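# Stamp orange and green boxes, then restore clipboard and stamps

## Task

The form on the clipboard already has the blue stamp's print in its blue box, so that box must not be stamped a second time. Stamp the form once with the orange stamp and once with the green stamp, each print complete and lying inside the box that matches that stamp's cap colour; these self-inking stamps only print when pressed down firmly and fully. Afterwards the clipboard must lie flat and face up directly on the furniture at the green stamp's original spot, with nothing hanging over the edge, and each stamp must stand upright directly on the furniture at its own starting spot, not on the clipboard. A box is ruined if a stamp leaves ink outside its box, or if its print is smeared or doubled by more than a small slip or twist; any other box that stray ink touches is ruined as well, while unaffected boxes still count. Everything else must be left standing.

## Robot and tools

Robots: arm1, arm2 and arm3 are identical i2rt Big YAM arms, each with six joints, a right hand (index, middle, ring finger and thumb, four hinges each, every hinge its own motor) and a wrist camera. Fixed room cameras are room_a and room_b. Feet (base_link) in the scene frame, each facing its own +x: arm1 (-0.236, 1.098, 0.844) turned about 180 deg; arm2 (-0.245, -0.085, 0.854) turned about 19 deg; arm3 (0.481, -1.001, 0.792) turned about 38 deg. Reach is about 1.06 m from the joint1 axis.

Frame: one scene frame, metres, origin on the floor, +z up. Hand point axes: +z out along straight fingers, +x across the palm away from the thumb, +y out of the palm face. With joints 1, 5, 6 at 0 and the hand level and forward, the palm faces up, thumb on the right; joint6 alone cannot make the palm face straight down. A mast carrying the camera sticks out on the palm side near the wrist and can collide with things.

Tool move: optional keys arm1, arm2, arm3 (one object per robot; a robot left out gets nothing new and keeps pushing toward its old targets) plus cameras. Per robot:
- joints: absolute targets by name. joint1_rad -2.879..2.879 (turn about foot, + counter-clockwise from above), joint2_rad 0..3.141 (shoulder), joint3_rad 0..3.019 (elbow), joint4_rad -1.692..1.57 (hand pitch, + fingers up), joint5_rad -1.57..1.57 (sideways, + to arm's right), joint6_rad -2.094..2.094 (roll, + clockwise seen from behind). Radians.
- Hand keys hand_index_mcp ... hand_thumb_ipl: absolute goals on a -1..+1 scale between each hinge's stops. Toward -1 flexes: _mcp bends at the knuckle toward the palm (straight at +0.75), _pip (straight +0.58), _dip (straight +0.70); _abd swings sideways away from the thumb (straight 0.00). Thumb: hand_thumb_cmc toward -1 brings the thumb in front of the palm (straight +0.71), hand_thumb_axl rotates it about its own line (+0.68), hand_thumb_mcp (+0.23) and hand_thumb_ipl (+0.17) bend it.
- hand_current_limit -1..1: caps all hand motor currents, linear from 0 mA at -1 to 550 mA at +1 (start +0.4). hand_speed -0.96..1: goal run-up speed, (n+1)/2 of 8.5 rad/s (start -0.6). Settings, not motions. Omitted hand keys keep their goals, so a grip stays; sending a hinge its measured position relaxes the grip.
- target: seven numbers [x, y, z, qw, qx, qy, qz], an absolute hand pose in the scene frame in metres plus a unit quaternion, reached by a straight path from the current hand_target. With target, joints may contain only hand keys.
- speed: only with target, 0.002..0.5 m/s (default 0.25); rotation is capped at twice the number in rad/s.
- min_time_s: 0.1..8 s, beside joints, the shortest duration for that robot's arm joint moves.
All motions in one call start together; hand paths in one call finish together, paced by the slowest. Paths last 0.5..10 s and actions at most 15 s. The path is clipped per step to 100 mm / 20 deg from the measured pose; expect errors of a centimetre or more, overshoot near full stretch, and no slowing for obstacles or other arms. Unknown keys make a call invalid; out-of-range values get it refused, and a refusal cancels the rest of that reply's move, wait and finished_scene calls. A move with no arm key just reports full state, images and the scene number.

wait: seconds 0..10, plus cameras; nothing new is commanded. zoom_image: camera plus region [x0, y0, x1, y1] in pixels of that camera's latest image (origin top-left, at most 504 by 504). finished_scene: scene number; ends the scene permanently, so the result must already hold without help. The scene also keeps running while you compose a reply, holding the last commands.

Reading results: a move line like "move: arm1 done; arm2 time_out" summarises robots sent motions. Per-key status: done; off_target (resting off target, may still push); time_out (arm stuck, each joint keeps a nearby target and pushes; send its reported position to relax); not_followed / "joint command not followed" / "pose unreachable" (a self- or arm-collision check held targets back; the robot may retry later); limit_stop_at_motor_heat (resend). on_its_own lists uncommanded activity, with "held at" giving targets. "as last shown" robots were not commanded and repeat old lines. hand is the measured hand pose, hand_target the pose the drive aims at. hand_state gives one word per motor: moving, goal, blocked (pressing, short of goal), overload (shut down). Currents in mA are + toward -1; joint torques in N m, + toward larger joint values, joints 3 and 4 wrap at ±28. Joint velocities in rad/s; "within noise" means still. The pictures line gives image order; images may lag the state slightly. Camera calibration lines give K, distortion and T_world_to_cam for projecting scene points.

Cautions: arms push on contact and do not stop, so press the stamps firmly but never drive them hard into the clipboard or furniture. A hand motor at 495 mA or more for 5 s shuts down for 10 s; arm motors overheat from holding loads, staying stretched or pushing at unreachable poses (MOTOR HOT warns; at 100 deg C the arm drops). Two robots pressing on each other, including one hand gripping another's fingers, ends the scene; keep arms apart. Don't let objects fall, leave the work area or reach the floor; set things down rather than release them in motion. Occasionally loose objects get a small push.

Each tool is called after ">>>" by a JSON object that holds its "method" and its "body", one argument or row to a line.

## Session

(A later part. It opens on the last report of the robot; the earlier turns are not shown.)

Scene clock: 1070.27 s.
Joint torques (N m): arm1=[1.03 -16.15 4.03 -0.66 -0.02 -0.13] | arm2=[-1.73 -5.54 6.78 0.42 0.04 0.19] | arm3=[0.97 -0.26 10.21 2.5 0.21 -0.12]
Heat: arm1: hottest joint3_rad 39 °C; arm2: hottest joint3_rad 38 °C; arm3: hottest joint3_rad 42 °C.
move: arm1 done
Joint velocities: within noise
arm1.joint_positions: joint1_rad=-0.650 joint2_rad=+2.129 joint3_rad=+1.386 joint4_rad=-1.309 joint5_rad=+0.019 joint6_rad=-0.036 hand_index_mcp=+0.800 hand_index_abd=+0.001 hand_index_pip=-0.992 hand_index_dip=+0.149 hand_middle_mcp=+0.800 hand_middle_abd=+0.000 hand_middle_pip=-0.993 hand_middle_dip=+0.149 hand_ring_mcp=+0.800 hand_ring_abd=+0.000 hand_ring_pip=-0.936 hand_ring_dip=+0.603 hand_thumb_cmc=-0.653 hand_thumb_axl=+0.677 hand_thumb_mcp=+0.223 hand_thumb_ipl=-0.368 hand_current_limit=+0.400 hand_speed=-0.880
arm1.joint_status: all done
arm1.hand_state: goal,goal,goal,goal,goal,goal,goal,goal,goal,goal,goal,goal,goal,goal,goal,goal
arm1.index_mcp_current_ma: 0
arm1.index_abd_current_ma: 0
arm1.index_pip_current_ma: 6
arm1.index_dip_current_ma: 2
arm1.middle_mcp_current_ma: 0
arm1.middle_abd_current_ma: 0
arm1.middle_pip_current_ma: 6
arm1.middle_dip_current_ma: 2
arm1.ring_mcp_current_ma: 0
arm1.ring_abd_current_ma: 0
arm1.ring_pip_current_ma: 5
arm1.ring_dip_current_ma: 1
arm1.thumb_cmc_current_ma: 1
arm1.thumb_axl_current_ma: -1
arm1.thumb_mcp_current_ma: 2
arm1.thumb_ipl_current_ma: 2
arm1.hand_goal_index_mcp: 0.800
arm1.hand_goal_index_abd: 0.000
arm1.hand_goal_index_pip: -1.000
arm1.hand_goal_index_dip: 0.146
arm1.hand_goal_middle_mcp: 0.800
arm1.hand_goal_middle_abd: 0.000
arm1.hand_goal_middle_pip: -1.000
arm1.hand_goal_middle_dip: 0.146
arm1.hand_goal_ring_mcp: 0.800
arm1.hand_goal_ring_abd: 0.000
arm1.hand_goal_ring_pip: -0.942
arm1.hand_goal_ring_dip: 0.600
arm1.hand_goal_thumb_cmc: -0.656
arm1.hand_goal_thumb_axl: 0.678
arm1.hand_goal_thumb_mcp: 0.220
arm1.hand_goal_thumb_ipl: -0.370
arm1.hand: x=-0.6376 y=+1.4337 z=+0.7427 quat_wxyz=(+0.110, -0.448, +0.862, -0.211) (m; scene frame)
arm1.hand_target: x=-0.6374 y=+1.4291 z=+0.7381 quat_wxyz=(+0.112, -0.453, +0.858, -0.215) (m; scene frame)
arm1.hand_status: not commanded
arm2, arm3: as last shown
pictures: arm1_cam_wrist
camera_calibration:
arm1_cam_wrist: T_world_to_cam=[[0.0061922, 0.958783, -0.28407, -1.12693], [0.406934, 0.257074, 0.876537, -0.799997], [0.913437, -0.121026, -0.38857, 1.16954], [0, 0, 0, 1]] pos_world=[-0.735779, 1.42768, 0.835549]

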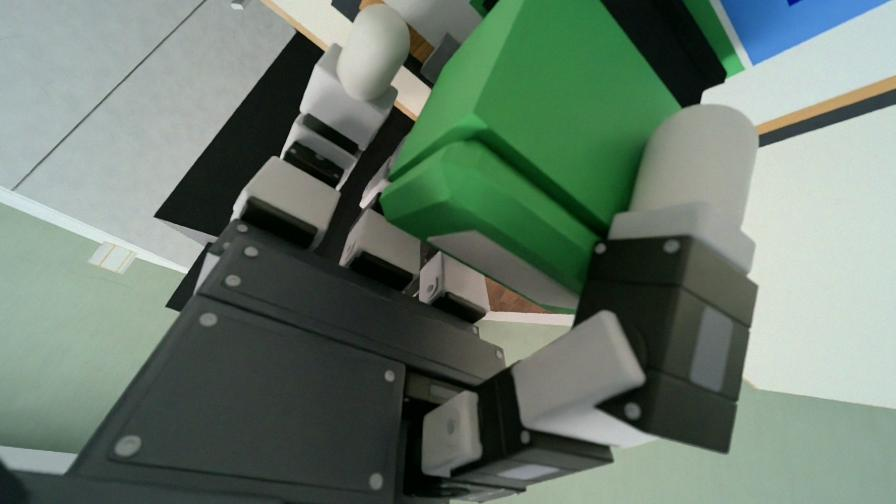

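>>> {"method": "move", "body": {
  "arm1": {"joints": {"hand_index_mcp": 0.76, "hand_middle_mcp": 0.76, "hand_ring_mcp": 0.75, "hand_thumb_mcp": 0.15}}
}}

>>> {"method": "move", "body": {
  "arm1": {"joints": {"hand_index_mcp": 0.71, "hand_middle_mcp": 0.71, "hand_ring_mcp": 0.70, "hand_thumb_mcp": 0.07}}
}}

>>> {"method": "move", "body": {
  "arm1": {"joints": {"hand_index_mcp": 0.62, "hand_middle_mcp": 0.62, "hand_thumb_mcp": 0.0}},
  "cameras": ["arm1_cam_wrist"]
}}

>>> {"method": "zoom_image", "body": {
  "camera": "arm1_cam_wrist",
  "region": [396, 0, 896, 300]
}}

Scene clock: 1074.57 s.
Joint torques (N m): arm1=[1.03 -16.15 4.04 -0.65 -0.02 -0.13] | arm2=[-1.96 -5.66 6.78 0.39 0.04 0.19] | arm3=[0.32 0.15 10.04 2.39 0.24 -0.11]
Heat: arm1: hottest joint3_rad 39 °C; arm2: hottest joint3_rad 38 °C; arm3: hottest joint3_rad 42 °C.
move: arm1 off_target
Joint velocities: within noise
arm1.joint_positions: joint1_rad=-0.650 joint2_rad=+2.129 joint3_rad=+1.386 joint4_rad=-1.309 joint5_rad=+0.019 joint6_rad=-0.036 hand_index_mcp=+0.772 hand_index_abd=+0.001 hand_index_pip=-0.991 hand_index_dip=+0.149 hand_middle_mcp=+0.782 hand_middle_abd=+0.000 hand_middle_pip=-0.991 hand_middle_dip=+0.149 hand_ring_mcp=+0.750 hand_ring_abd=+0.000 hand_ring_pip=-0.936 hand_ring_dip=+0.603 hand_thumb_cmc=-0.653 hand_thumb_axl=+0.677 hand_thumb_mcp=+0.207 hand_thumb_ipl=-0.360 hand_current_limit=+0.400 hand_speed=-0.880
arm1.joint_status: hand_middle_mcp off_target (ended at +0.782, target +0.760); hand_thumb_mcp off_target (ended at +0.207, target +0.150); the others done
arm1.hand_state: goal,goal,goal,goal,blocked,goal,goal,goal,goal,goal,goal,goal,goal,goal,blocked,goal
arm1.index_mcp_current_ma: 14
arm1.index_abd_current_ma: 0
arm1.index_pip_current_ma: 8
arm1.index_dip_current_ma: 2
arm1.middle_mcp_current_ma: 34
arm1.middle_abd_current_ma: 0
arm1.middle_pip_current_ma: 9
arm1.middle_dip_current_ma: 2
arm1.ring_mcp_current_ma: 0
arm1.ring_abd_current_ma: 0
arm1.ring_pip_current_ma: 5
arm1.ring_dip_current_ma: 1
arm1.thumb_cmc_current_ma: 2
arm1.thumb_axl_current_ma: 0
arm1.thumb_mcp_current_ma: 178
arm1.thumb_ipl_current_ma: 15
arm1.hand_goal_index_mcp: 0.760
arm1.hand_goal_index_abd: 0.000
arm1.hand_goal_index_pip: -1.000
arm1.hand_goal_index_dip: 0.146
arm1.hand_goal_middle_mcp: 0.760
arm1.hand_goal_middle_abd: 0.000
arm1.hand_goal_middle_pip: -1.000
arm1.hand_goal_middle_dip: 0.146
arm1.hand_goal_ring_mcp: 0.750
arm1.hand_goal_ring_abd: 0.000
arm1.hand_goal_ring_pip: -0.942
arm1.hand_goal_ring_dip: 0.600
arm1.hand_goal_thumb_cmc: -0.656
arm1.hand_goal_thumb_axl: 0.678
arm1.hand_goal_thumb_mcp: 0.150
arm1.hand_goal_thumb_ipl: -0.370
arm1.hand: x=-0.6376 y=+1.4337 z=+0.7427 quat_wxyz=(+0.110, -0.448, +0.862, -0.211) (m; scene frame)
arm1.hand_target: x=-0.6374 y=+1.4291 z=+0.7381 quat_wxyz=(+0.112, -0.453, +0.858, -0.215) (m; scene frame)
arm1.hand_status: not commanded
arm2, arm3: as last shown
pictures: none

Scene clock: 1075.13 s.
Joint torques (N m): arm1=[0.97 -16.21 4.05 -0.64 -0.01 -0.12] | arm2=[-1.96 -5.54 6.79 0.4 0.04 0.2] | arm3=[0.97 -0.15 10.14 2.47 0.17 -0.1]
Heat: arm1: hottest joint3_rad 39 °C; arm2: hottest joint3_rad 38 °C; arm3: hottest joint3_rad 42 °C.
move: arm1 off_target
Joint velocities: within noise
arm1.joint_positions: joint1_rad=-0.650 joint2_rad=+2.129 joint3_rad=+1.386 joint4_rad=-1.309 joint5_rad=+0.019 joint6_rad=-0.036 hand_index_mcp=+0.763 hand_index_abd=+0.001 hand_index_pip=-0.986 hand_index_dip=+0.149 hand_middle_mcp=+0.773 hand_middle_abd=+0.000 hand_middle_pip=-0.986 hand_middle_dip=+0.149 hand_ring_mcp=+0.701 hand_ring_abd=+0.000 hand_ring_pip=-0.936 hand_ring_dip=+0.603 hand_thumb_cmc=-0.652 hand_thumb_axl=+0.677 hand_thumb_mcp=+0.203 hand_thumb_ipl=-0.354 hand_current_limit=+0.400 hand_speed=-0.880
arm1.joint_status: hand_index_mcp off_target (ended at +0.763, target +0.710); hand_middle_mcp off_target (ended at +0.773, target +0.710); hand_thumb_mcp off_target (ended at +0.203, target +0.070); the others done
arm1.hand_state: blocked,goal,goal,goal,blocked,goal,goal,goal,goal,goal,goal,goal,goal,goal,blocked,goal
arm1.index_mcp_current_ma: 121
arm1.index_abd_current_ma: 0
arm1.index_pip_current_ma: 15
arm1.index_dip_current_ma: 2
arm1.middle_mcp_current_ma: 155
arm1.middle_abd_current_ma: 0
arm1.middle_pip_current_ma: 16
arm1.middle_dip_current_ma: 2
arm1.ring_mcp_current_ma: 0
arm1.ring_abd_current_ma: 0
arm1.ring_pip_current_ma: 5
arm1.ring_dip_current_ma: 1
arm1.thumb_cmc_current_ma: 2
arm1.thumb_axl_current_ma: 0
arm1.thumb_mcp_current_ma: 385
arm1.thumb_ipl_current_ma: 31
arm1.hand_goal_index_mcp: 0.710
arm1.hand_goal_index_abd: 0.000
arm1.hand_goal_index_pip: -1.000
arm1.hand_goal_index_dip: 0.146
arm1.hand_goal_middle_mcp: 0.710
arm1.hand_goal_middle_abd: 0.000
arm1.hand_goal_middle_pip: -1.000
arm1.hand_goal_middle_dip: 0.146
arm1.hand_goal_ring_mcp: 0.700
arm1.hand_goal_ring_abd: 0.000
arm1.hand_goal_ring_pip: -0.942
arm1.hand_goal_ring_dip: 0.600
arm1.hand_goal_thumb_cmc: -0.656
arm1.hand_goal_thumb_axl: 0.678
arm1.hand_goal_thumb_mcp: 0.070
arm1.hand_goal_thumb_ipl: -0.370
arm1.hand: x=-0.6376 y=+1.4337 z=+0.7427 quat_wxyz=(+0.110, -0.448, +0.862, -0.211) (m; scene frame)
arm1.hand_target: x=-0.6374 y=+1.4291 z=+0.7381 quat_wxyz=(+0.112, -0.453, +0.858, -0.215) (m; scene frame)
arm1.hand_status: not commanded
arm2, arm3: as last shown
pictures: none

Scene clock: 1075.73 s.
Joint torques (N m): arm1=[0.97 -16.15 4.04 -0.65 -0.02 -0.12] | arm2=[-2.02 -5.54 6.8 0.42 0.04 0.18] | arm3=[1.14 -0.15 10.09 2.52 0.2 -0.1]
Heat: arm1: hottest joint3_rad 39 °C; arm2: hottest joint3_rad 38 °C; arm3: hottest joint3_rad 42 °C.
move: arm1 off_target
Joint velocities: within noise
arm1.joint_positions: joint1_rad=-0.650 joint2_rad=+2.129 joint3_rad=+1.386 joint4_rad=-1.309 joint5_rad=+0.019 joint6_rad=-0.036 hand_index_mcp=+0.739 hand_index_abd=+0.001 hand_index_pip=-0.974 hand_index_dip=+0.149 hand_middle_mcp=+0.751 hand_middle_abd=+0.000 hand_middle_pip=-0.975 hand_middle_dip=+0.149 hand_ring_mcp=+0.701 hand_ring_abd=+0.000 hand_ring_pip=-0.936 hand_ring_dip=+0.603 hand_thumb_cmc=-0.649 hand_thumb_axl=+0.671 hand_thumb_mcp=+0.203 hand_thumb_ipl=-0.345 hand_current_limit=+0.400 hand_speed=-0.880
arm1.joint_status: hand_index_mcp off_target (ended at +0.739, target +0.620); hand_middle_mcp off_target (ended at +0.751, target +0.620); hand_thumb_mcp off_target (ended at +0.203, target +0.000)
arm1.hand_state: blocked,goal,blocked,goal,blocked,goal,blocked,goal,goal,goal,goal,goal,goal,goal,blocked,blocked
arm1.index_mcp_current_ma: 385
arm1.index_abd_current_ma: 0
arm1.index_pip_current_ma: 40
arm1.index_dip_current_ma: 2
arm1.middle_mcp_current_ma: 385
arm1.middle_abd_current_ma: 0
arm1.middle_pip_current_ma: 37
arm1.middle_dip_current_ma: 2
arm1.ring_mcp_current_ma: 0
arm1.ring_abd_current_ma: 0
arm1.ring_pip_current_ma: 5
arm1.ring_dip_current_ma: 1
arm1.thumb_cmc_current_ma: 6
arm1.thumb_axl_current_ma: -7
arm1.thumb_mcp_current_ma: 385
arm1.thumb_ipl_current_ma: 57
arm1.hand_goal_index_mcp: 0.620
arm1.hand_goal_index_abd: 0.000
arm1.hand_goal_index_pip: -1.000
arm1.hand_goal_index_dip: 0.146
arm1.hand_goal_middle_mcp: 0.620
arm1.hand_goal_middle_abd: 0.000
arm1.hand_goal_middle_pip: -1.000
arm1.hand_goal_middle_dip: 0.146
arm1.hand_goal_ring_mcp: 0.700
arm1.hand_goal_ring_abd: 0.000
arm1.hand_goal_ring_pip: -0.942
arm1.hand_goal_ring_dip: 0.600
arm1.hand_goal_thumb_cmc: -0.656
arm1.hand_goal_thumb_axl: 0.678
arm1.hand_goal_thumb_mcp: 0.000
arm1.hand_goal_thumb_ipl: -0.370
arm1.hand: x=-0.6376 y=+1.4337 z=+0.7427 quat_wxyz=(+0.110, -0.448, +0.862, -0.211) (m; scene frame)
arm1.hand_target: x=-0.6374 y=+1.4291 z=+0.7381 quat_wxyz=(+0.112, -0.453, +0.858, -0.215) (m; scene frame)
arm1.hand_status: not commanded
arm2.joint_positions: joint1_rad=+0.311 joint2_rad=+1.102 joint3_rad=+0.918 joint4_rad=-1.398 joint5_rad=+0.002 joint6_rad=+0.059 hand_index_mcp=+0.620 hand_index_abd=-0.001 hand_index_pip=-0.582 hand_index_dip=+0.700 hand_middle_mcp=+0.620 hand_middle_abd=+0.001 hand_middle_pip=-0.583 hand_middle_dip=+0.699 hand_ring_mcp=+0.620 hand_ring_abd=-0.002 hand_ring_pip=-0.581 hand_ring_dip=+0.700 hand_thumb_cmc=-0.568 hand_thumb_axl=+0.679 hand_thumb_mcp=+0.192 hand_thumb_ipl=-0.598 hand_current_limit=+0.600 hand_speed=-0.700
arm2.joint_status: not commanded
arm2.hand_state: goal,goal,goal,goal,goal,goal,goal,goal,goal,goal,goal,goal,goal,goal,goal,goal
arm2.index_mcp_current_ma: 0
arm2.index_abd_current_ma: 0
arm2.index_pip_current_ma: 3
arm2.index_dip_current_ma: 1
arm2.middle_mcp_current_ma: 0
arm2.middle_abd_current_ma: 0
arm2.middle_pip_current_ma: 2
arm2.middle_dip_current_ma: 1
arm2.ring_mcp_current_ma: 0
arm2.ring_abd_current_ma: 0
arm2.ring_pip_current_ma: 3
arm2.ring_dip_current_ma: 1
arm2.thumb_cmc_current_ma: 0
arm2.thumb_axl_current_ma: 0
arm2.thumb_mcp_current_ma: -5
arm2.thumb_ipl_current_ma: 0
arm2.hand_goal_index_mcp: 0.620
arm2.hand_goal_index_abd: 0.000
arm2.hand_goal_index_pip: -0.590
arm2.hand_goal_index_dip: 0.696
arm2.hand_goal_middle_mcp: 0.620
arm2.hand_goal_middle_abd: 0.000
arm2.hand_goal_middle_pip: -0.590
arm2.hand_goal_middle_dip: 0.696
arm2.hand_goal_ring_mcp: 0.620
arm2.hand_goal_ring_abd: 0.000
arm2.hand_goal_ring_pip: -0.590
arm2.hand_goal_ring_dip: 0.696
arm2.hand_goal_thumb_cmc: -0.570
arm2.hand_goal_thumb_axl: 0.678
arm2.hand_goal_thumb_mcp: 0.200
arm2.hand_goal_thumb_ipl: -0.600
arm2.hand: x=+0.0664 y=+0.1118 z=+1.0350 quat_wxyz=(-0.004, +0.473, +0.881, -0.004) (m; scene frame)
arm2.hand_target: x=+0.0674 y=+0.1067 z=+1.0381 quat_wxyz=(-0.003, +0.481, +0.877, -0.001) (m; scene frame)
arm2.hand_status: not commanded
arm3.joint_positions: joint1_rad=+2.290 joint2_rad=+0.632 joint3_rad=+1.361 joint4_rad=-1.266 joint5_rad=+0.116 joint6_rad=+0.997 hand_index_mcp=+0.756 hand_index_abd=+0.000 hand_index_pip=+0.577 hand_index_dip=+0.696 hand_middle_mcp=+0.757 hand_middle_abd=+0.000 hand_middle_pip=+0.577 hand_middle_dip=+0.696 hand_ring_mcp=+0.757 hand_ring_abd=+0.000 hand_ring_pip=+0.577 hand_ring_dip=+0.696 hand_thumb_cmc=+0.716 hand_thumb_axl=+0.677 hand_thumb_mcp=+0.226 hand_thumb_ipl=+0.168 hand_current_limit=+0.400 hand_speed=-0.600
arm3.joint_status: not commanded
arm3.hand_state: goal,goal,goal,goal,goal,goal,goal,goal,goal,goal,goal,goal,goal,goal,goal,goal
arm3.index_mcp_current_ma: 0
arm3.index_abd_current_ma: 0
arm3.index_pip_current_ma: 0
arm3.index_dip_current_ma: 0
arm3.middle_mcp_current_ma: 1
arm3.middle_abd_current_ma: 0
arm3.middle_pip_current_ma: 0
arm3.middle_dip_current_ma: 0
arm3.ring_mcp_current_ma: 1
arm3.ring_abd_current_ma: 0
arm3.ring_pip_current_ma: 0
arm3.ring_dip_current_ma: 0
arm3.thumb_cmc_current_ma: 0
arm3.thumb_axl_current_ma: 0
arm3.thumb_mcp_current_ma: 0
arm3.thumb_ipl_current_ma: 0
arm3.hand_goal_index_mcp: 0.754
arm3.hand_goal_index_abd: 0.000
arm3.hand_goal_index_pip: 0.576
arm3.hand_goal_index_dip: 0.696
arm3.hand_goal_middle_mcp: 0.754
arm3.hand_goal_middle_abd: 0.000
arm3.hand_goal_middle_pip: 0.576
arm3.hand_goal_middle_dip: 0.696
arm3.hand_goal_ring_mcp: 0.754
arm3.hand_goal_ring_abd: 0.000
arm3.hand_goal_ring_pip: 0.576
arm3.hand_goal_ring_dip: 0.696
arm3.hand_goal_thumb_cmc: 0.714
arm3.hand_goal_thumb_axl: 0.678
arm3.hand_goal_thumb_mcp: 0.226
arm3.hand_goal_thumb_ipl: 0.168
arm3.hand: x=+0.2443 y=-0.8522 z=+1.3572 quat_wxyz=(-0.439, -0.142, +0.857, +0.228) (m; scene frame)
arm3.hand_target: x=+0.2459 y=-0.8548 z=+1.3669 quat_wxyz=(-0.449, -0.144, +0.852, +0.230) (m; scene frame)
arm3.hand_status: not commanded
pictures: arm1_cam_wrist
camera_calibration:
arm1_cam_wrist: T_world_to_cam=[[0.0061922, 0.958783, -0.28407, -1.12693], [0.406934, 0.257074, 0.876537, -0.799997], [0.913437, -0.121026, -0.38857, 1.16954], [0, 0, 0, 1]] pos_world=[-0.735779, 1.42768, 0.835549]

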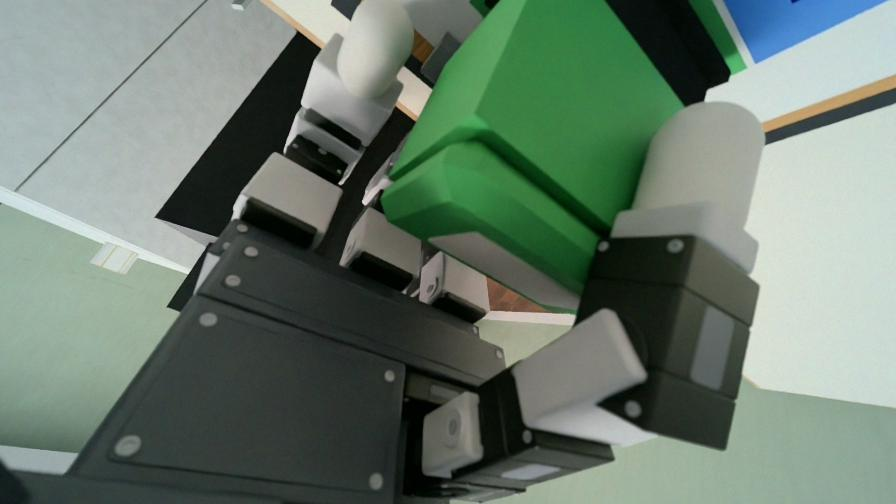

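Scaled by 1.008 from the camera's 896x504 image, which has a finer 1280x720 frame.

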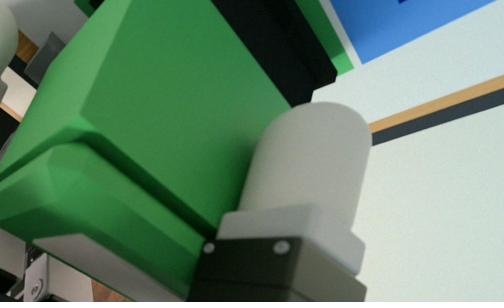

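Gripped same as before. Lift with joint2.

>>> {"method": "move", "body": {
  "arm1": {"joints": {"joint2_rad": 2.03, "hand_index_mcp": 0.60, "hand_middle_mcp": 0.60}, "min_time_s": 3},
  "cameras": ["arm1_cam_wrist", "room_a"]
}}

>>> {"method": "zoom_image", "body": {
  "camera": "arm1_cam_wrist",
  "region": [396, 0, 896, 300]
}}

>>> {"method": "zoom_image", "body": {
  "camera": "room_a",
  "region": [650, 310, 740, 389]
}}

Scene clock: 1080.40 s.
Joint torques (N m): arm1=[0.97 -19.6 4.41 -0.53 -0.02 -0.13] | arm2=[-1.85 -5.66 6.78 0.42 0.04 0.21] | arm3=[0.85 0.32 10.15 2.32 0.24 -0.11]
Heat: arm1: hottest joint3_rad 39 °C; arm2: hottest joint3_rad 38 °C; arm3: hottest joint3_rad 42 °C.
move: arm1 off_target
Joint velocities: within noise
arm1.joint_positions: joint1_rad=-0.650 joint2_rad=+2.069 joint3_rad=+1.386 joint4_rad=-1.309 joint5_rad=+0.019 joint6_rad=-0.036 hand_index_mcp=+0.733 hand_index_abd=+0.000 hand_index_pip=-0.963 hand_index_dip=+0.153 hand_middle_mcp=+0.741 hand_middle_abd=+0.000 hand_middle_pip=-0.963 hand_middle_dip=+0.154 hand_ring_mcp=+0.701 hand_ring_abd=+0.000 hand_ring_pip=-0.936 hand_ring_dip=+0.603 hand_thumb_cmc=-0.648 hand_thumb_axl=+0.671 hand_thumb_mcp=+0.203 hand_thumb_ipl=-0.342 hand_current_limit=+0.400 hand_speed=-0.880
arm1.joint_status: hand_index_mcp off_target (ended at +0.733, target +0.600); hand_middle_mcp off_target (ended at +0.741, target +0.600); the others done
arm1.hand_state: blocked,goal,blocked,goal,blocked,goal,blocked,goal,goal,goal,goal,goal,goal,goal,blocked,blocked
arm1.index_mcp_current_ma: 385
arm1.index_abd_current_ma: 0
arm1.index_pip_current_ma: 65
arm1.index_dip_current_ma: 6
arm1.middle_mcp_current_ma: 385
arm1.middle_abd_current_ma: 0
arm1.middle_pip_current_ma: 66
arm1.middle_dip_current_ma: 7
arm1.ring_mcp_current_ma: 0
arm1.ring_abd_current_ma: 0
arm1.ring_pip_current_ma: 5
arm1.ring_dip_current_ma: 1
arm1.thumb_cmc_current_ma: 8
arm1.thumb_axl_current_ma: -7
arm1.thumb_mcp_current_ma: 385
arm1.thumb_ipl_current_ma: 68
arm1.hand_goal_index_mcp: 0.600
arm1.hand_goal_index_abd: 0.000
arm1.hand_goal_index_pip: -1.000
arm1.hand_goal_index_dip: 0.146
arm1.hand_goal_middle_mcp: 0.600
arm1.hand_goal_middle_abd: 0.000
arm1.hand_goal_middle_pip: -1.000
arm1.hand_goal_middle_dip: 0.146
arm1.hand_goal_ring_mcp: 0.700
arm1.hand_goal_ring_abd: 0.000
arm1.hand_goal_ring_pip: -0.942
arm1.hand_goal_ring_dip: 0.600
arm1.hand_goal_thumb_cmc: -0.656
arm1.hand_goal_thumb_axl: 0.678
arm1.hand_goal_thumb_mcp: 0.000
arm1.hand_goal_thumb_ipl: -0.370
arm1.hand: x=-0.6479 y=+1.4416 z=+0.7733 quat_wxyz=(+0.097, -0.451, +0.868, -0.185) (m; scene frame)
arm1.hand_target: x=-0.6551 y=+1.4424 z=+0.7918 quat_wxyz=(+0.090, -0.458, +0.868, -0.168) (m; scene frame)
arm1.hand_status: not commanded
arm2, arm3: as last shown
pictures: arm1_cam_wrist, room_a
camera_calibration:
arm1_cam_wrist: T_world_to_cam=[[-0.00690535, 0.968492, -0.24895, -1.17534], [0.44868, 0.22549, 0.864778, -0.743], [0.893666, -0.105727, -0.4361, 1.19376], [0, 0, 0, 1]] pos_world=[-0.741571, 1.43206, 0.87053]

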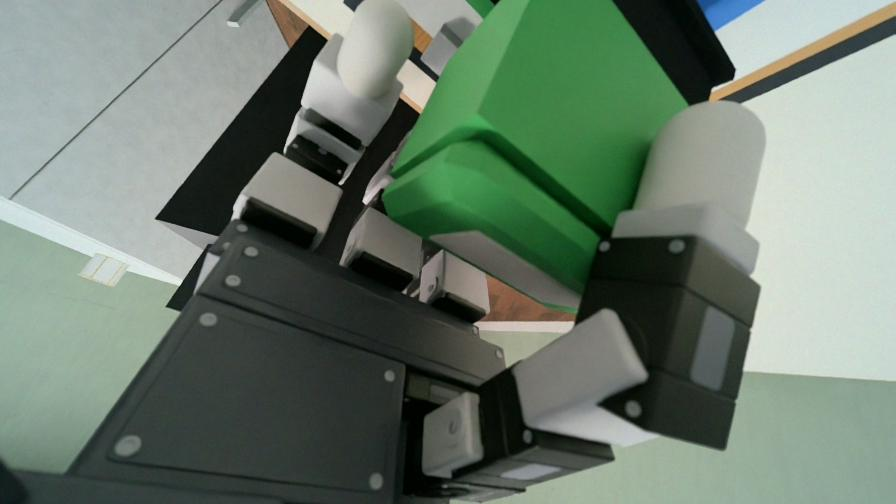

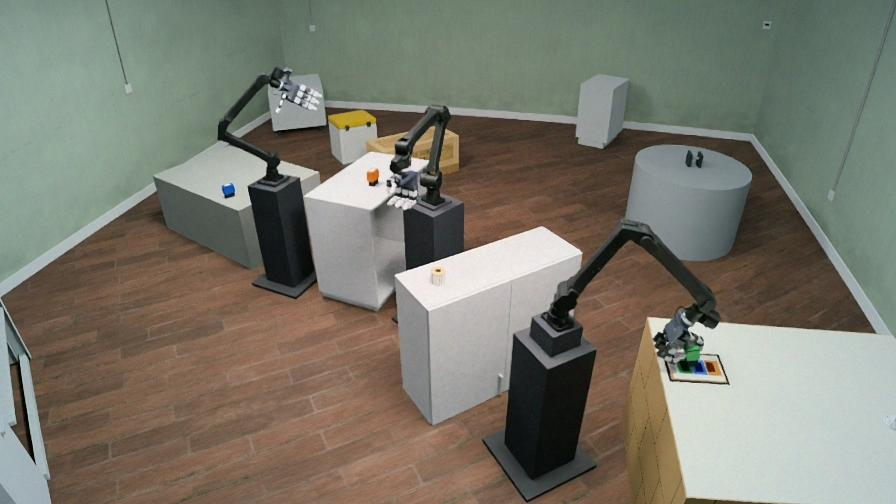

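Scaled by 1.008 from the camera's 896x504 image, which has a finer 1280x720 frame.

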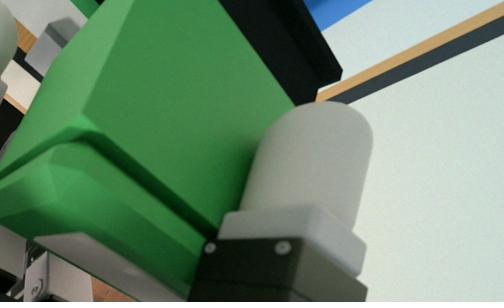

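Scaled by 5.600 from the camera's 896x504 image, which has a finer 1280x720 frame.

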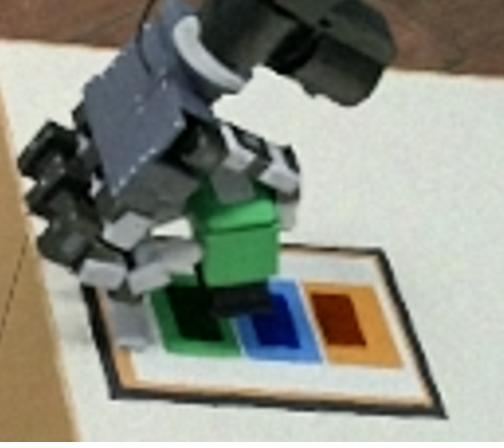

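>>> {"method": "move", "body": {
  "arm1": {"joints": {"joint2_rad": 1.93}, "min_time_s": 3},
  "cameras": ["room_a"]
}}

>>> {"method": "zoom_image", "body": {
  "camera": "room_a",
  "region": [650, 310, 740, 389]
}}

Scene clock: 1085.97 s.
Joint torques (N m): arm1=[0.91 -19.19 5.01 -0.31 -0.01 -0.12] | arm2=[-1.85 -5.66 6.76 0.4 0.04 0.18] | arm3=[0.85 0.26 10.21 2.44 0.28 -0.13]
Heat: arm1: hottest joint3_rad 39 °C; arm2: hottest joint3_rad 38 °C; arm3: hottest joint3_rad 42 °C.
move: arm1 done
Joint velocities: within noise
arm1.joint_positions: joint1_rad=-0.650 joint2_rad=+1.969 joint3_rad=+1.386 joint4_rad=-1.309 joint5_rad=+0.019 joint6_rad=-0.036 hand_index_mcp=+0.733 hand_index_abd=+0.000 hand_index_pip=-0.963 hand_index_dip=+0.153 hand_middle_mcp=+0.741 hand_middle_abd=+0.000 hand_middle_pip=-0.963 hand_middle_dip=+0.154 hand_ring_mcp=+0.701 hand_ring_abd=+0.000 hand_ring_pip=-0.936 hand_ring_dip=+0.603 hand_thumb_cmc=-0.648 hand_thumb_axl=+0.671 hand_thumb_mcp=+0.203 hand_thumb_ipl=-0.342 hand_current_limit=+0.400 hand_speed=-0.880
arm1.joint_status: all done
arm1.hand_state: blocked,goal,blocked,goal,blocked,goal,blocked,goal,goal,goal,goal,goal,goal,goal,blocked,blocked
arm1.index_mcp_current_ma: 385
arm1.index_abd_current_ma: 0
arm1.index_pip_current_ma: 65
arm1.index_dip_current_ma: 6
arm1.middle_mcp_current_ma: 385
arm1.middle_abd_current_ma: 0
arm1.middle_pip_current_ma: 66
arm1.middle_dip_current_ma: 7
arm1.ring_mcp_current_ma: 0
arm1.ring_abd_current_ma: 0
arm1.ring_pip_current_ma: 5
arm1.ring_dip_current_ma: 1
arm1.thumb_cmc_current_ma: 8
arm1.thumb_axl_current_ma: -7
arm1.thumb_mcp_current_ma: 385
arm1.thumb_ipl_current_ma: 68
arm1.hand_goal_index_mcp: 0.600
arm1.hand_goal_index_abd: 0.000
arm1.hand_goal_index_pip: -1.000
arm1.hand_goal_index_dip: 0.146
arm1.hand_goal_middle_mcp: 0.600
arm1.hand_goal_middle_abd: 0.000
arm1.hand_goal_middle_pip: -1.000
arm1.hand_goal_middle_dip: 0.146
arm1.hand_goal_ring_mcp: 0.700
arm1.hand_goal_ring_abd: 0.000
arm1.hand_goal_ring_pip: -0.942
arm1.hand_goal_ring_dip: 0.600
arm1.hand_goal_thumb_cmc: -0.656
arm1.hand_goal_thumb_axl: 0.678
arm1.hand_goal_thumb_mcp: 0.000
arm1.hand_goal_thumb_ipl: -0.370
arm1.hand: x=-0.6618 y=+1.4522 z=+0.8254 quat_wxyz=(+0.076, -0.455, +0.876, -0.140) (m; scene frame)
arm1.hand_target: x=-0.6675 y=+1.4518 z=+0.8444 quat_wxyz=(+0.069, -0.462, +0.876, -0.124) (m; scene frame)
arm1.hand_status: not commanded
arm2, arm3: as last shown
pictures: room_a

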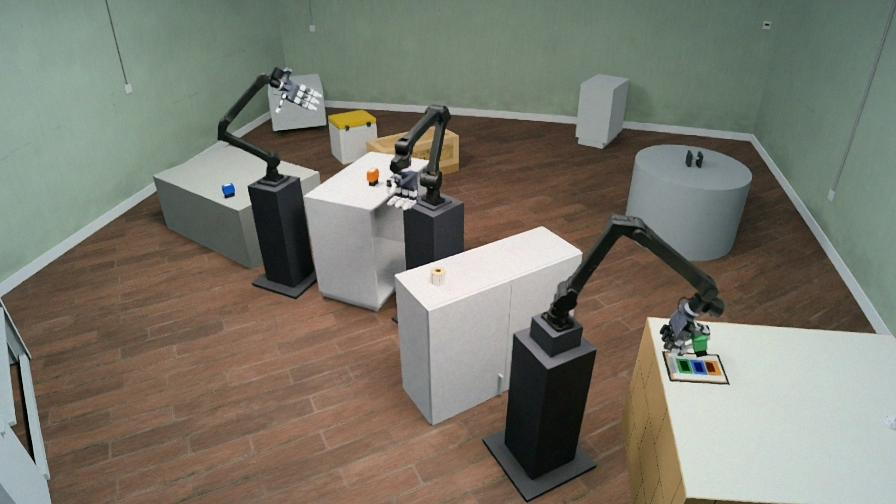

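Scaled by 5.600 from the camera's 896x504 image, which has a finer 1280x720 frame.

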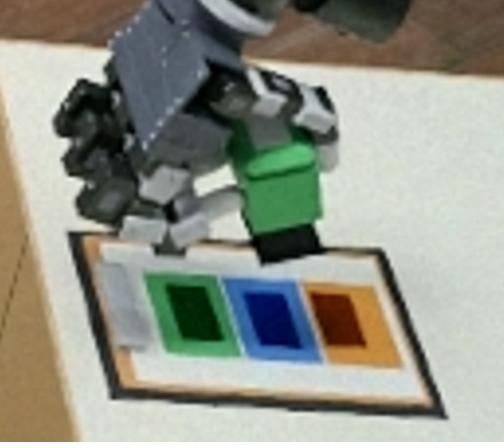

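>>> {"method": "move", "body": {
  "arm1": {"target": [-0.4500, 1.7000, 0.85, -0.1080, 0.4560, -0.8590, 0.2060], "speed": 0.1},
  "cameras": ["room_a", "arm1_cam_wrist"]
}}

>>> {"method": "zoom_image", "body": {
  "camera": "room_a",
  "region": [590, 310, 740, 429]
}}

Scene clock: 1091.83 s.
Joint torques (N m): arm1=[0.5 -19.14 9.98 -1.24 0.16 -0.16] | arm2=[-1.79 -5.6 6.76 0.36 0.04 0.2] | arm3=[0.73 -0.26 10.03 2.44 0.23 -0.15]
Heat: arm1: hottest joint3_rad 39 °C; arm2: hottest joint3_rad 38 °C; arm3: hottest joint3_rad 42 °C.
move: arm1 off_target
Joint velocities: within noise
arm1.joint_positions: joint1_rad=-1.196 joint2_rad=+2.189 joint3_rad=+1.777 joint4_rad=-1.602 joint5_rad=+0.257 joint6_rad=-0.541 hand_index_mcp=+0.732 hand_index_abd=+0.000 hand_index_pip=-0.963 hand_index_dip=+0.153 hand_middle_mcp=+0.740 hand_middle_abd=+0.000 hand_middle_pip=-0.962 hand_middle_dip=+0.154 hand_ring_mcp=+0.701 hand_ring_abd=+0.000 hand_ring_pip=-0.936 hand_ring_dip=+0.603 hand_thumb_cmc=-0.647 hand_thumb_axl=+0.671 hand_thumb_mcp=+0.203 hand_thumb_ipl=-0.342 hand_current_limit=+0.400 hand_speed=-0.880
arm1.joint_status: not commanded
arm1.hand_state: blocked,goal,blocked,goal,blocked,goal,blocked,goal,goal,goal,goal,goal,goal,goal,blocked,blocked
arm1.index_mcp_current_ma: 385
arm1.index_abd_current_ma: 0
arm1.index_pip_current_ma: 65
arm1.index_dip_current_ma: 6
arm1.middle_mcp_current_ma: 385
arm1.middle_abd_current_ma: 0
arm1.middle_pip_current_ma: 68
arm1.middle_dip_current_ma: 7
arm1.ring_mcp_current_ma: 0
arm1.ring_abd_current_ma: 0
arm1.ring_pip_current_ma: 5
arm1.ring_dip_current_ma: 1
arm1.thumb_cmc_current_ma: 8
arm1.thumb_axl_current_ma: -7
arm1.thumb_mcp_current_ma: 385
arm1.thumb_ipl_current_ma: 68
arm1.hand_goal_index_mcp: 0.600
arm1.hand_goal_index_abd: 0.000
arm1.hand_goal_index_pip: -1.000
arm1.hand_goal_index_dip: 0.146
arm1.hand_goal_middle_mcp: 0.600
arm1.hand_goal_middle_abd: 0.000
arm1.hand_goal_middle_pip: -1.000
arm1.hand_goal_middle_dip: 0.146
arm1.hand_goal_ring_mcp: 0.700
arm1.hand_goal_ring_abd: 0.000
arm1.hand_goal_ring_pip: -0.942
arm1.hand_goal_ring_dip: 0.600
arm1.hand_goal_thumb_cmc: -0.656
arm1.hand_goal_thumb_axl: 0.678
arm1.hand_goal_thumb_mcp: 0.000
arm1.hand_goal_thumb_ipl: -0.370
arm1.hand: x=-0.4414 y=+1.6797 z=+0.8303 quat_wxyz=(+0.106, -0.453, +0.856, -0.228) (m; scene frame)
arm1.hand_target: x=-0.4495 y=+1.6989 z=+0.8505 quat_wxyz=(+0.108, -0.456, +0.859, -0.205) (m; scene frame)
arm1.hand_status: off_target (0.030 m and 2.6 deg from the pose sent, 0.327 m and 8.6 deg at the start)
arm2, arm3: as last shown
pictures: arm1_cam_wrist, room_a
camera_calibration:
arm1_cam_wrist: T_world_to_cam=[[0.00135512, 0.948206, -0.317653, -1.29552], [0.398119, 0.290882, 0.869994, -1.07515], [0.917333, -0.127643, -0.377105, 1.05749], [0, 0, 0, 1]] pos_world=[-0.540274, 1.67615, 0.922632]

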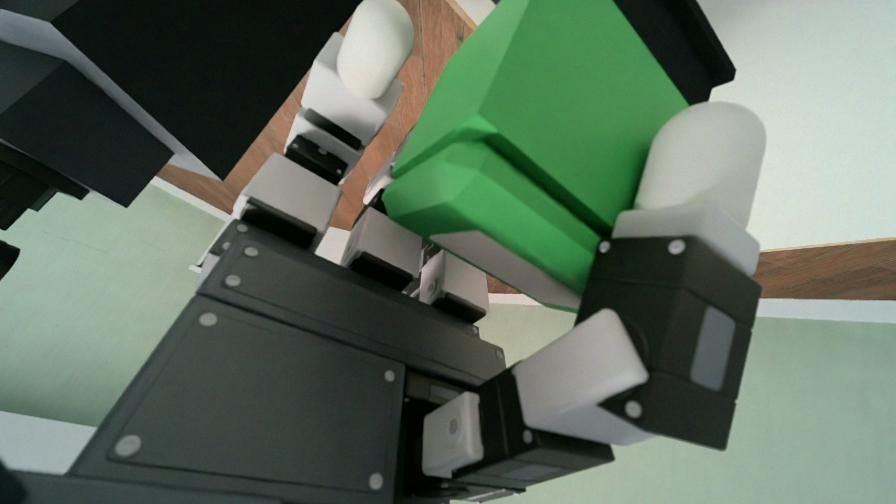

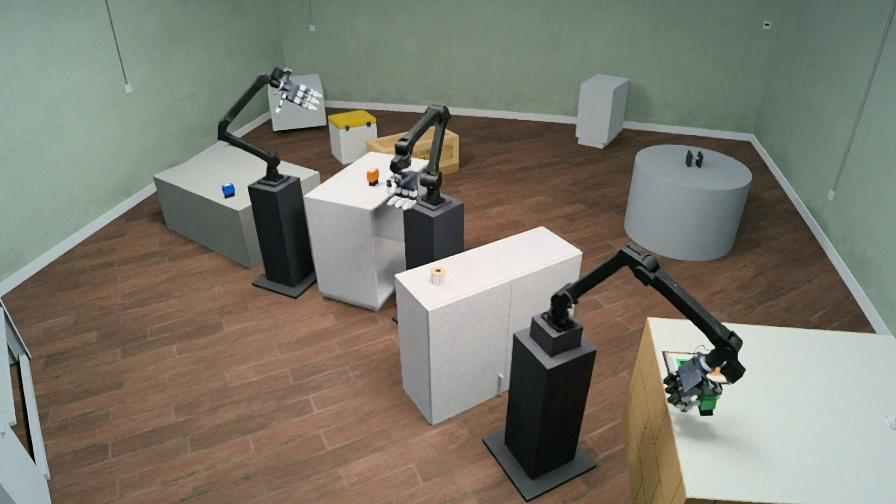

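Scaled by 3.360 from the camera's 896x504 image, which has a finer 1280x720 frame.

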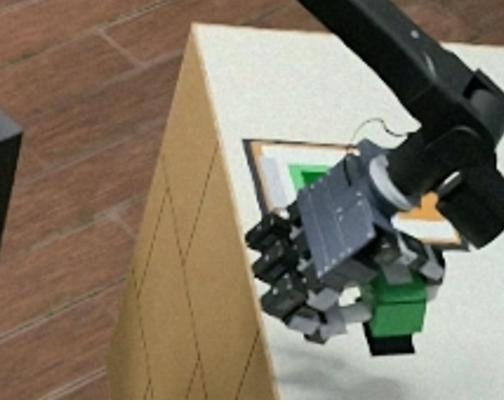

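>>> {"method": "move", "body": {
  "arm1": {"target": [-0.4430, 1.7060, 0.80, -0.1117, 0.4536, -0.8582, 0.2146], "speed": 0.08}
}}

>>> {"method": "move", "body": {
  "arm1": {"target": [-0.4430, 1.7040, 0.765, -0.1117, 0.4536, -0.8582, 0.2146], "speed": 0.06},
  "cameras": ["room_a", "arm1_cam_wrist"]
}}

>>> {"method": "zoom_image", "body": {
  "camera": "room_a",
  "region": [660, 370, 740, 429]
}}

Scene clock: 1094.57 s.
Joint torques (N m): arm1=[0.03 -20.07 9.16 -0.53 0.22 -0.16] | arm2=[-1.9 -5.66 6.79 0.42 0.05 0.2] | arm3=[0.97 0.5 10.04 2.44 0.24 -0.11]
Heat: arm1: hottest joint3_rad 39 °C; arm2: hottest joint3_rad 38 °C; arm3: hottest joint3_rad 42 °C.
move: arm1 off_target
Joint velocities: within noise
arm1.joint_positions: joint1_rad=-1.198 joint2_rad=+2.270 joint3_rad=+1.777 joint4_rad=-1.556 joint5_rad=+0.268 joint6_rad=-0.544 hand_index_mcp=+0.732 hand_index_abd=+0.000 hand_index_pip=-0.963 hand_index_dip=+0.153 hand_middle_mcp=+0.739 hand_middle_abd=+0.000 hand_middle_pip=-0.961 hand_middle_dip=+0.155 hand_ring_mcp=+0.700 hand_ring_abd=+0.000 hand_ring_pip=-0.936 hand_ring_dip=+0.603 hand_thumb_cmc=-0.647 hand_thumb_axl=+0.671 hand_thumb_mcp=+0.203 hand_thumb_ipl=-0.341 hand_current_limit=+0.400 hand_speed=-0.880
arm1.joint_status: not commanded
arm1.hand_state: blocked,goal,blocked,goal,blocked,goal,blocked,goal,goal,goal,goal,goal,goal,goal,blocked,blocked
arm1.index_mcp_current_ma: 385
arm1.index_abd_current_ma: 0
arm1.index_pip_current_ma: 66
arm1.index_dip_current_ma: 6
arm1.middle_mcp_current_ma: 385
arm1.middle_abd_current_ma: 0
arm1.middle_pip_current_ma: 69
arm1.middle_dip_current_ma: 8
arm1.ring_mcp_current_ma: 0
arm1.ring_abd_current_ma: 0
arm1.ring_pip_current_ma: 5
arm1.ring_dip_current_ma: 1
arm1.thumb_cmc_current_ma: 9
arm1.thumb_axl_current_ma: -7
arm1.thumb_mcp_current_ma: 385
arm1.thumb_ipl_current_ma: 69
arm1.hand_goal_index_mcp: 0.600
arm1.hand_goal_index_abd: 0.000
arm1.hand_goal_index_pip: -1.000
arm1.hand_goal_index_dip: 0.146
arm1.hand_goal_middle_mcp: 0.600
arm1.hand_goal_middle_abd: 0.000
arm1.hand_goal_middle_pip: -1.000
arm1.hand_goal_middle_dip: 0.146
arm1.hand_goal_ring_mcp: 0.700
arm1.hand_goal_ring_abd: 0.000
arm1.hand_goal_ring_pip: -0.942
arm1.hand_goal_ring_dip: 0.600
arm1.hand_goal_thumb_cmc: -0.656
arm1.hand_goal_thumb_axl: 0.678
arm1.hand_goal_thumb_mcp: 0.000
arm1.hand_goal_thumb_ipl: -0.370
arm1.hand: x=-0.4376 y=+1.6791 z=+0.7806 quat_wxyz=(+0.109, -0.454, +0.850, -0.245) (m; scene frame)
arm1.hand_target: x=-0.4423 y=+1.7047 z=+0.8008 quat_wxyz=(+0.112, -0.453, +0.858, -0.214) (m; scene frame)
arm1.hand_status: off_target (0.034 m and 3.7 deg from the pose sent, 0.040 m and 1.7 deg at the start)
arm2, arm3: as last shown
pictures: none

Scene clock: 1095.73 s.
Joint torques (N m): arm1=[0.03 -20.31 7.46 -0.47 0.19 -0.14] | arm2=[-1.79 -5.48 6.82 0.46 0.06 0.21] | arm3=[1.03 0.44 10.13 2.67 0.2 -0.14]
Heat: arm1: hottest joint3_rad 39 °C; arm2: hottest joint3_rad 38 °C; arm3: hottest joint3_rad 42 °C.
move: arm1 off_target
Joint velocities: within noise
arm1.joint_positions: joint1_rad=-1.198 joint2_rad=+2.313 joint3_rad=+1.777 joint4_rad=-1.491 joint5_rad=+0.268 joint6_rad=-0.544 hand_index_mcp=+0.732 hand_index_abd=+0.000 hand_index_pip=-0.963 hand_index_dip=+0.153 hand_middle_mcp=+0.739 hand_middle_abd=+0.000 hand_middle_pip=-0.961 hand_middle_dip=+0.155 hand_ring_mcp=+0.700 hand_ring_abd=+0.000 hand_ring_pip=-0.936 hand_ring_dip=+0.603 hand_thumb_cmc=-0.647 hand_thumb_axl=+0.671 hand_thumb_mcp=+0.203 hand_thumb_ipl=-0.341 hand_current_limit=+0.400 hand_speed=-0.880
arm1.joint_status: not commanded
arm1.hand_state: blocked,goal,blocked,goal,blocked,goal,blocked,goal,goal,goal,goal,goal,goal,goal,blocked,blocked
arm1.index_mcp_current_ma: 385
arm1.index_abd_current_ma: 0
arm1.index_pip_current_ma: 66
arm1.index_dip_current_ma: 6
arm1.middle_mcp_current_ma: 385
arm1.middle_abd_current_ma: 0
arm1.middle_pip_current_ma: 69
arm1.middle_dip_current_ma: 8
arm1.ring_mcp_current_ma: 0
arm1.ring_abd_current_ma: 0
arm1.ring_pip_current_ma: 5
arm1.ring_dip_current_ma: 1
arm1.thumb_cmc_current_ma: 9
arm1.thumb_axl_current_ma: -7
arm1.thumb_mcp_current_ma: 385
arm1.thumb_ipl_current_ma: 69
arm1.hand_goal_index_mcp: 0.600
arm1.hand_goal_index_abd: 0.000
arm1.hand_goal_index_pip: -1.000
arm1.hand_goal_index_dip: 0.146
arm1.hand_goal_middle_mcp: 0.600
arm1.hand_goal_middle_abd: 0.000
arm1.hand_goal_middle_pip: -1.000
arm1.hand_goal_middle_dip: 0.146
arm1.hand_goal_ring_mcp: 0.700
arm1.hand_goal_ring_abd: 0.000
arm1.hand_goal_ring_pip: -0.942
arm1.hand_goal_ring_dip: 0.600
arm1.hand_goal_thumb_cmc: -0.656
arm1.hand_goal_thumb_axl: 0.678
arm1.hand_goal_thumb_mcp: 0.000
arm1.hand_goal_thumb_ipl: -0.370
arm1.hand: x=-0.4405 y=+1.6866 z=+0.7525 quat_wxyz=(+0.110, -0.454, +0.853, -0.235) (m; scene frame)
arm1.hand_target: x=-0.4427 y=+1.7035 z=+0.7653 quat_wxyz=(+0.112, -0.453, +0.858, -0.215) (m; scene frame)
arm1.hand_status: off_target (0.022 m and 2.4 deg from the pose sent, 0.030 m and 3.7 deg at the start)
arm2, arm3: as last shown
pictures: arm1_cam_wrist, room_a
camera_calibration:
arm1_cam_wrist: T_world_to_cam=[[0.00136915, 0.945073, -0.326857, -1.31464], [0.384823, 0.301188, 0.872466, -1.0349], [0.922989, -0.126976, -0.363273, 1.0192], [0, 0, 0, 1]] pos_world=[-0.540654, 1.68354, 0.843468]

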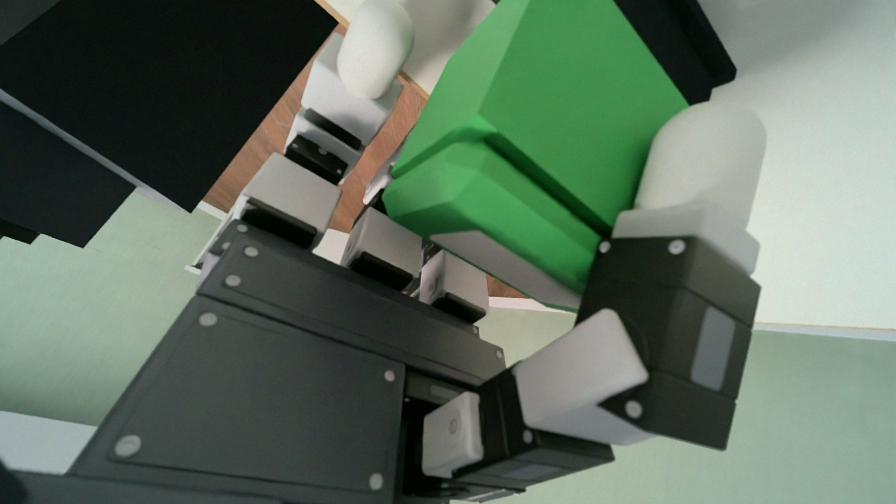

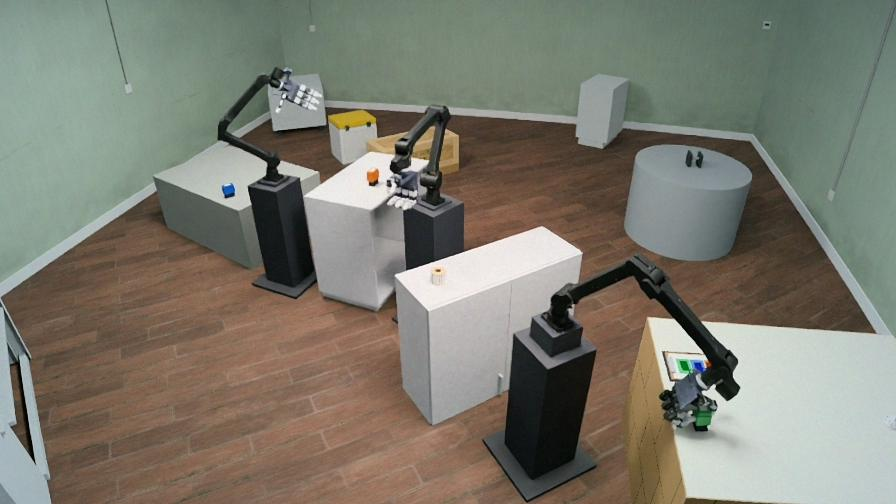

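Scaled by 6.300 from the camera's 896x504 image, which has a finer 1280x720 frame.

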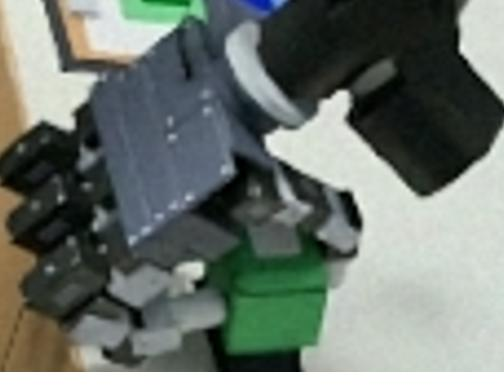

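>>> {"method": "move", "body": {
  "arm1": {"target": [-0.4430, 1.7030, 0.752, -0.1117, 0.4536, -0.8582, 0.2146], "speed": 0.05}
}}

>>> {"method": "move", "body": {
  "arm1": {"target": [-0.4430, 1.7020, 0.742, -0.1117, 0.4536, -0.8582, 0.2146], "speed": 0.05},
  "cameras": ["room_a", "arm1_cam_wrist"]
}}

>>> {"method": "zoom_image", "body": {
  "camera": "room_a",
  "region": [660, 370, 740, 440]
}}

Scene clock: 1099.03 s.
Joint torques (N m): arm1=[0.03 -20.01 6.9 -0.46 0.17 -0.14] | arm2=[-2.02 -5.71 6.76 0.34 0.04 0.19] | arm3=[1.03 0.15 10.07 2.5 0.2 -0.14]
Heat: arm1: hottest joint3_rad 40 °C; arm2: hottest joint3_rad 38 °C; arm3: hottest joint3_rad 42 °C.
move: arm1 off_target
Joint velocities: within noise
arm1.joint_positions: joint1_rad=-1.198 joint2_rad=+2.325 joint3_rad=+1.777 joint4_rad=-1.467 joint5_rad=+0.268 joint6_rad=-0.544 hand_index_mcp=+0.731 hand_index_abd=+0.000 hand_index_pip=-0.963 hand_index_dip=+0.153 hand_middle_mcp=+0.738 hand_middle_abd=+0.000 hand_middle_pip=-0.961 hand_middle_dip=+0.155 hand_ring_mcp=+0.700 hand_ring_abd=+0.000 hand_ring_pip=-0.936 hand_ring_dip=+0.603 hand_thumb_cmc=-0.647 hand_thumb_axl=+0.671 hand_thumb_mcp=+0.203 hand_thumb_ipl=-0.341 hand_current_limit=+0.400 hand_speed=-0.880
arm1.joint_status: not commanded
arm1.hand_state: blocked,goal,blocked,goal,blocked,goal,blocked,goal,goal,goal,goal,goal,goal,goal,blocked,blocked
arm1.index_mcp_current_ma: 385
arm1.index_abd_current_ma: 0
arm1.index_pip_current_ma: 66
arm1.index_dip_current_ma: 6
arm1.middle_mcp_current_ma: 385
arm1.middle_abd_current_ma: 0
arm1.middle_pip_current_ma: 69
arm1.middle_dip_current_ma: 8
arm1.ring_mcp_current_ma: 0
arm1.ring_abd_current_ma: 0
arm1.ring_pip_current_ma: 5
arm1.ring_dip_current_ma: 1
arm1.thumb_cmc_current_ma: 9
arm1.thumb_axl_current_ma: -7
arm1.thumb_mcp_current_ma: 385
arm1.thumb_ipl_current_ma: 70
arm1.hand_goal_index_mcp: 0.600
arm1.hand_goal_index_abd: 0.000
arm1.hand_goal_index_pip: -1.000
arm1.hand_goal_index_dip: 0.146
arm1.hand_goal_middle_mcp: 0.600
arm1.hand_goal_middle_abd: 0.000
arm1.hand_goal_middle_pip: -1.000
arm1.hand_goal_middle_dip: 0.146
arm1.hand_goal_ring_mcp: 0.700
arm1.hand_goal_ring_abd: 0.000
arm1.hand_goal_ring_pip: -0.942
arm1.hand_goal_ring_dip: 0.600
arm1.hand_goal_thumb_cmc: -0.656
arm1.hand_goal_thumb_axl: 0.678
arm1.hand_goal_thumb_mcp: 0.000
arm1.hand_goal_thumb_ipl: -0.370
arm1.hand: x=-0.4418 y=+1.6899 z=+0.7446 quat_wxyz=(+0.111, -0.454, +0.854, -0.229) (m; scene frame)
arm1.hand_target: x=-0.4428 y=+1.7028 z=+0.7523 quat_wxyz=(+0.112, -0.453, +0.858, -0.214) (m; scene frame)
arm1.hand_status: off_target (0.015 m and 1.7 deg from the pose sent, 0.017 m and 2.4 deg at the start)
arm2, arm3: as last shown
pictures: none

Scene clock: 1100.00 s.
Joint torques (N m): arm1=[0.15 -18.96 6.48 -0.16 0.16 -0.13] | arm2=[-2.08 -5.6 6.78 0.39 0.05 0.19] | arm3=[0.85 -0.62 10.04 2.45 0.25 -0.11]
Heat: arm1: hottest joint3_rad 40 °C; arm2: hottest joint3_rad 38 °C; arm3: hottest joint3_rad 42 °C.
move: arm1 done
Joint velocities: within noise
arm1.joint_positions: joint1_rad=-1.198 joint2_rad=+2.326 joint3_rad=+1.777 joint4_rad=-1.455 joint5_rad=+0.268 joint6_rad=-0.544 hand_index_mcp=+0.731 hand_index_abd=+0.000 hand_index_pip=-0.963 hand_index_dip=+0.153 hand_middle_mcp=+0.738 hand_middle_abd=+0.000 hand_middle_pip=-0.961 hand_middle_dip=+0.155 hand_ring_mcp=+0.700 hand_ring_abd=+0.000 hand_ring_pip=-0.936 hand_ring_dip=+0.603 hand_thumb_cmc=-0.647 hand_thumb_axl=+0.671 hand_thumb_mcp=+0.203 hand_thumb_ipl=-0.341 hand_current_limit=+0.400 hand_speed=-0.880
arm1.joint_status: not commanded
arm1.hand_state: blocked,goal,blocked,goal,blocked,goal,blocked,goal,goal,goal,goal,goal,goal,goal,blocked,blocked
arm1.index_mcp_current_ma: 385
arm1.index_abd_current_ma: 0
arm1.index_pip_current_ma: 66
arm1.index_dip_current_ma: 6
arm1.middle_mcp_current_ma: 385
arm1.middle_abd_current_ma: 0
arm1.middle_pip_current_ma: 69
arm1.middle_dip_current_ma: 8
arm1.ring_mcp_current_ma: 0
arm1.ring_abd_current_ma: 0
arm1.ring_pip_current_ma: 5
arm1.ring_dip_current_ma: 1
arm1.thumb_cmc_current_ma: 9
arm1.thumb_axl_current_ma: -7
arm1.thumb_mcp_current_ma: 385
arm1.thumb_ipl_current_ma: 70
arm1.hand_goal_index_mcp: 0.600
arm1.hand_goal_index_abd: 0.000
arm1.hand_goal_index_pip: -1.000
arm1.hand_goal_index_dip: 0.146
arm1.hand_goal_middle_mcp: 0.600
arm1.hand_goal_middle_abd: 0.000
arm1.hand_goal_middle_pip: -1.000
arm1.hand_goal_middle_dip: 0.146
arm1.hand_goal_ring_mcp: 0.700
arm1.hand_goal_ring_abd: 0.000
arm1.hand_goal_ring_pip: -0.942
arm1.hand_goal_ring_dip: 0.600
arm1.hand_goal_thumb_cmc: -0.656
arm1.hand_goal_thumb_axl: 0.678
arm1.hand_goal_thumb_mcp: 0.000
arm1.hand_goal_thumb_ipl: -0.370
arm1.hand: x=-0.4429 y=+1.6927 z=+0.7438 quat_wxyz=(+0.111, -0.453, +0.856, -0.223) (m; scene frame)
arm1.hand_target: x=-0.4429 y=+1.7019 z=+0.7421 quat_wxyz=(+0.112, -0.453, +0.858, -0.215) (m; scene frame)
arm1.hand_status: done (0.009 m and 1.0 deg from the pose sent, 0.013 m and 1.7 deg at the start)
arm2, arm3: as last shown
pictures: arm1_cam_wrist, room_a
camera_calibration:
arm1_cam_wrist: T_world_to_cam=[[-0.00128465, 0.952066, -0.305891, -1.3518], [0.392435, 0.281833, 0.875537, -0.994379], [0.919779, -0.118918, -0.373986, 1.01194], [0, 0, 0, 1]] pos_world=[-0.54227, 1.68758, 0.835565]

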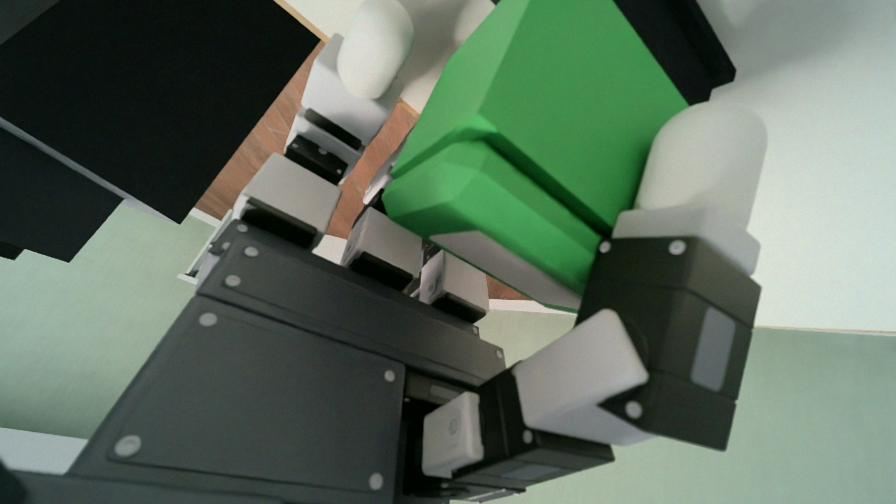

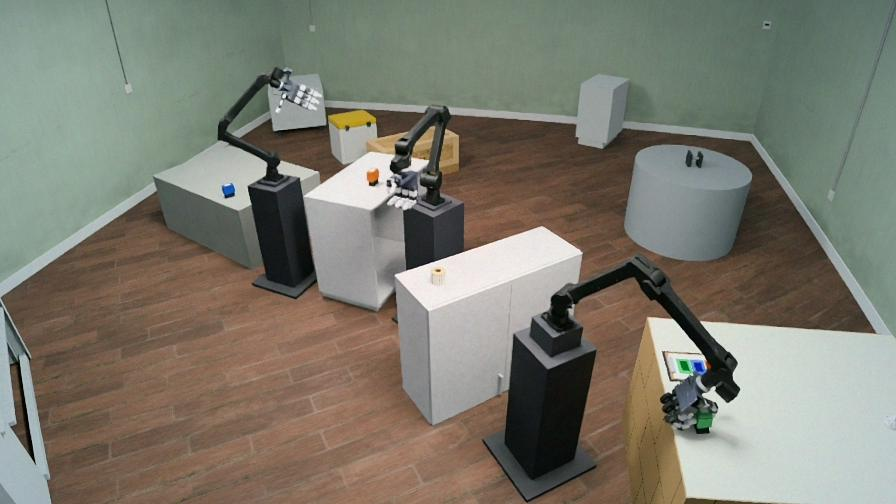

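Scaled by 6.300 from the camera's 896x504 image, which has a finer 1280x720 frame.

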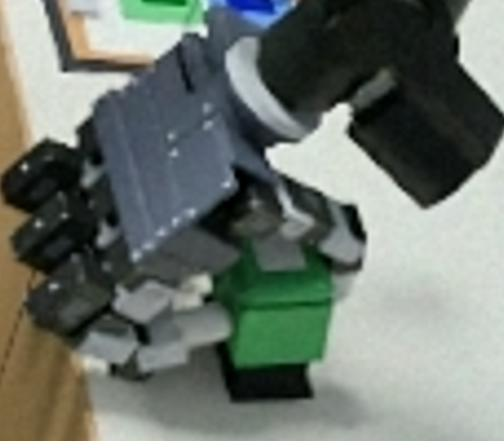

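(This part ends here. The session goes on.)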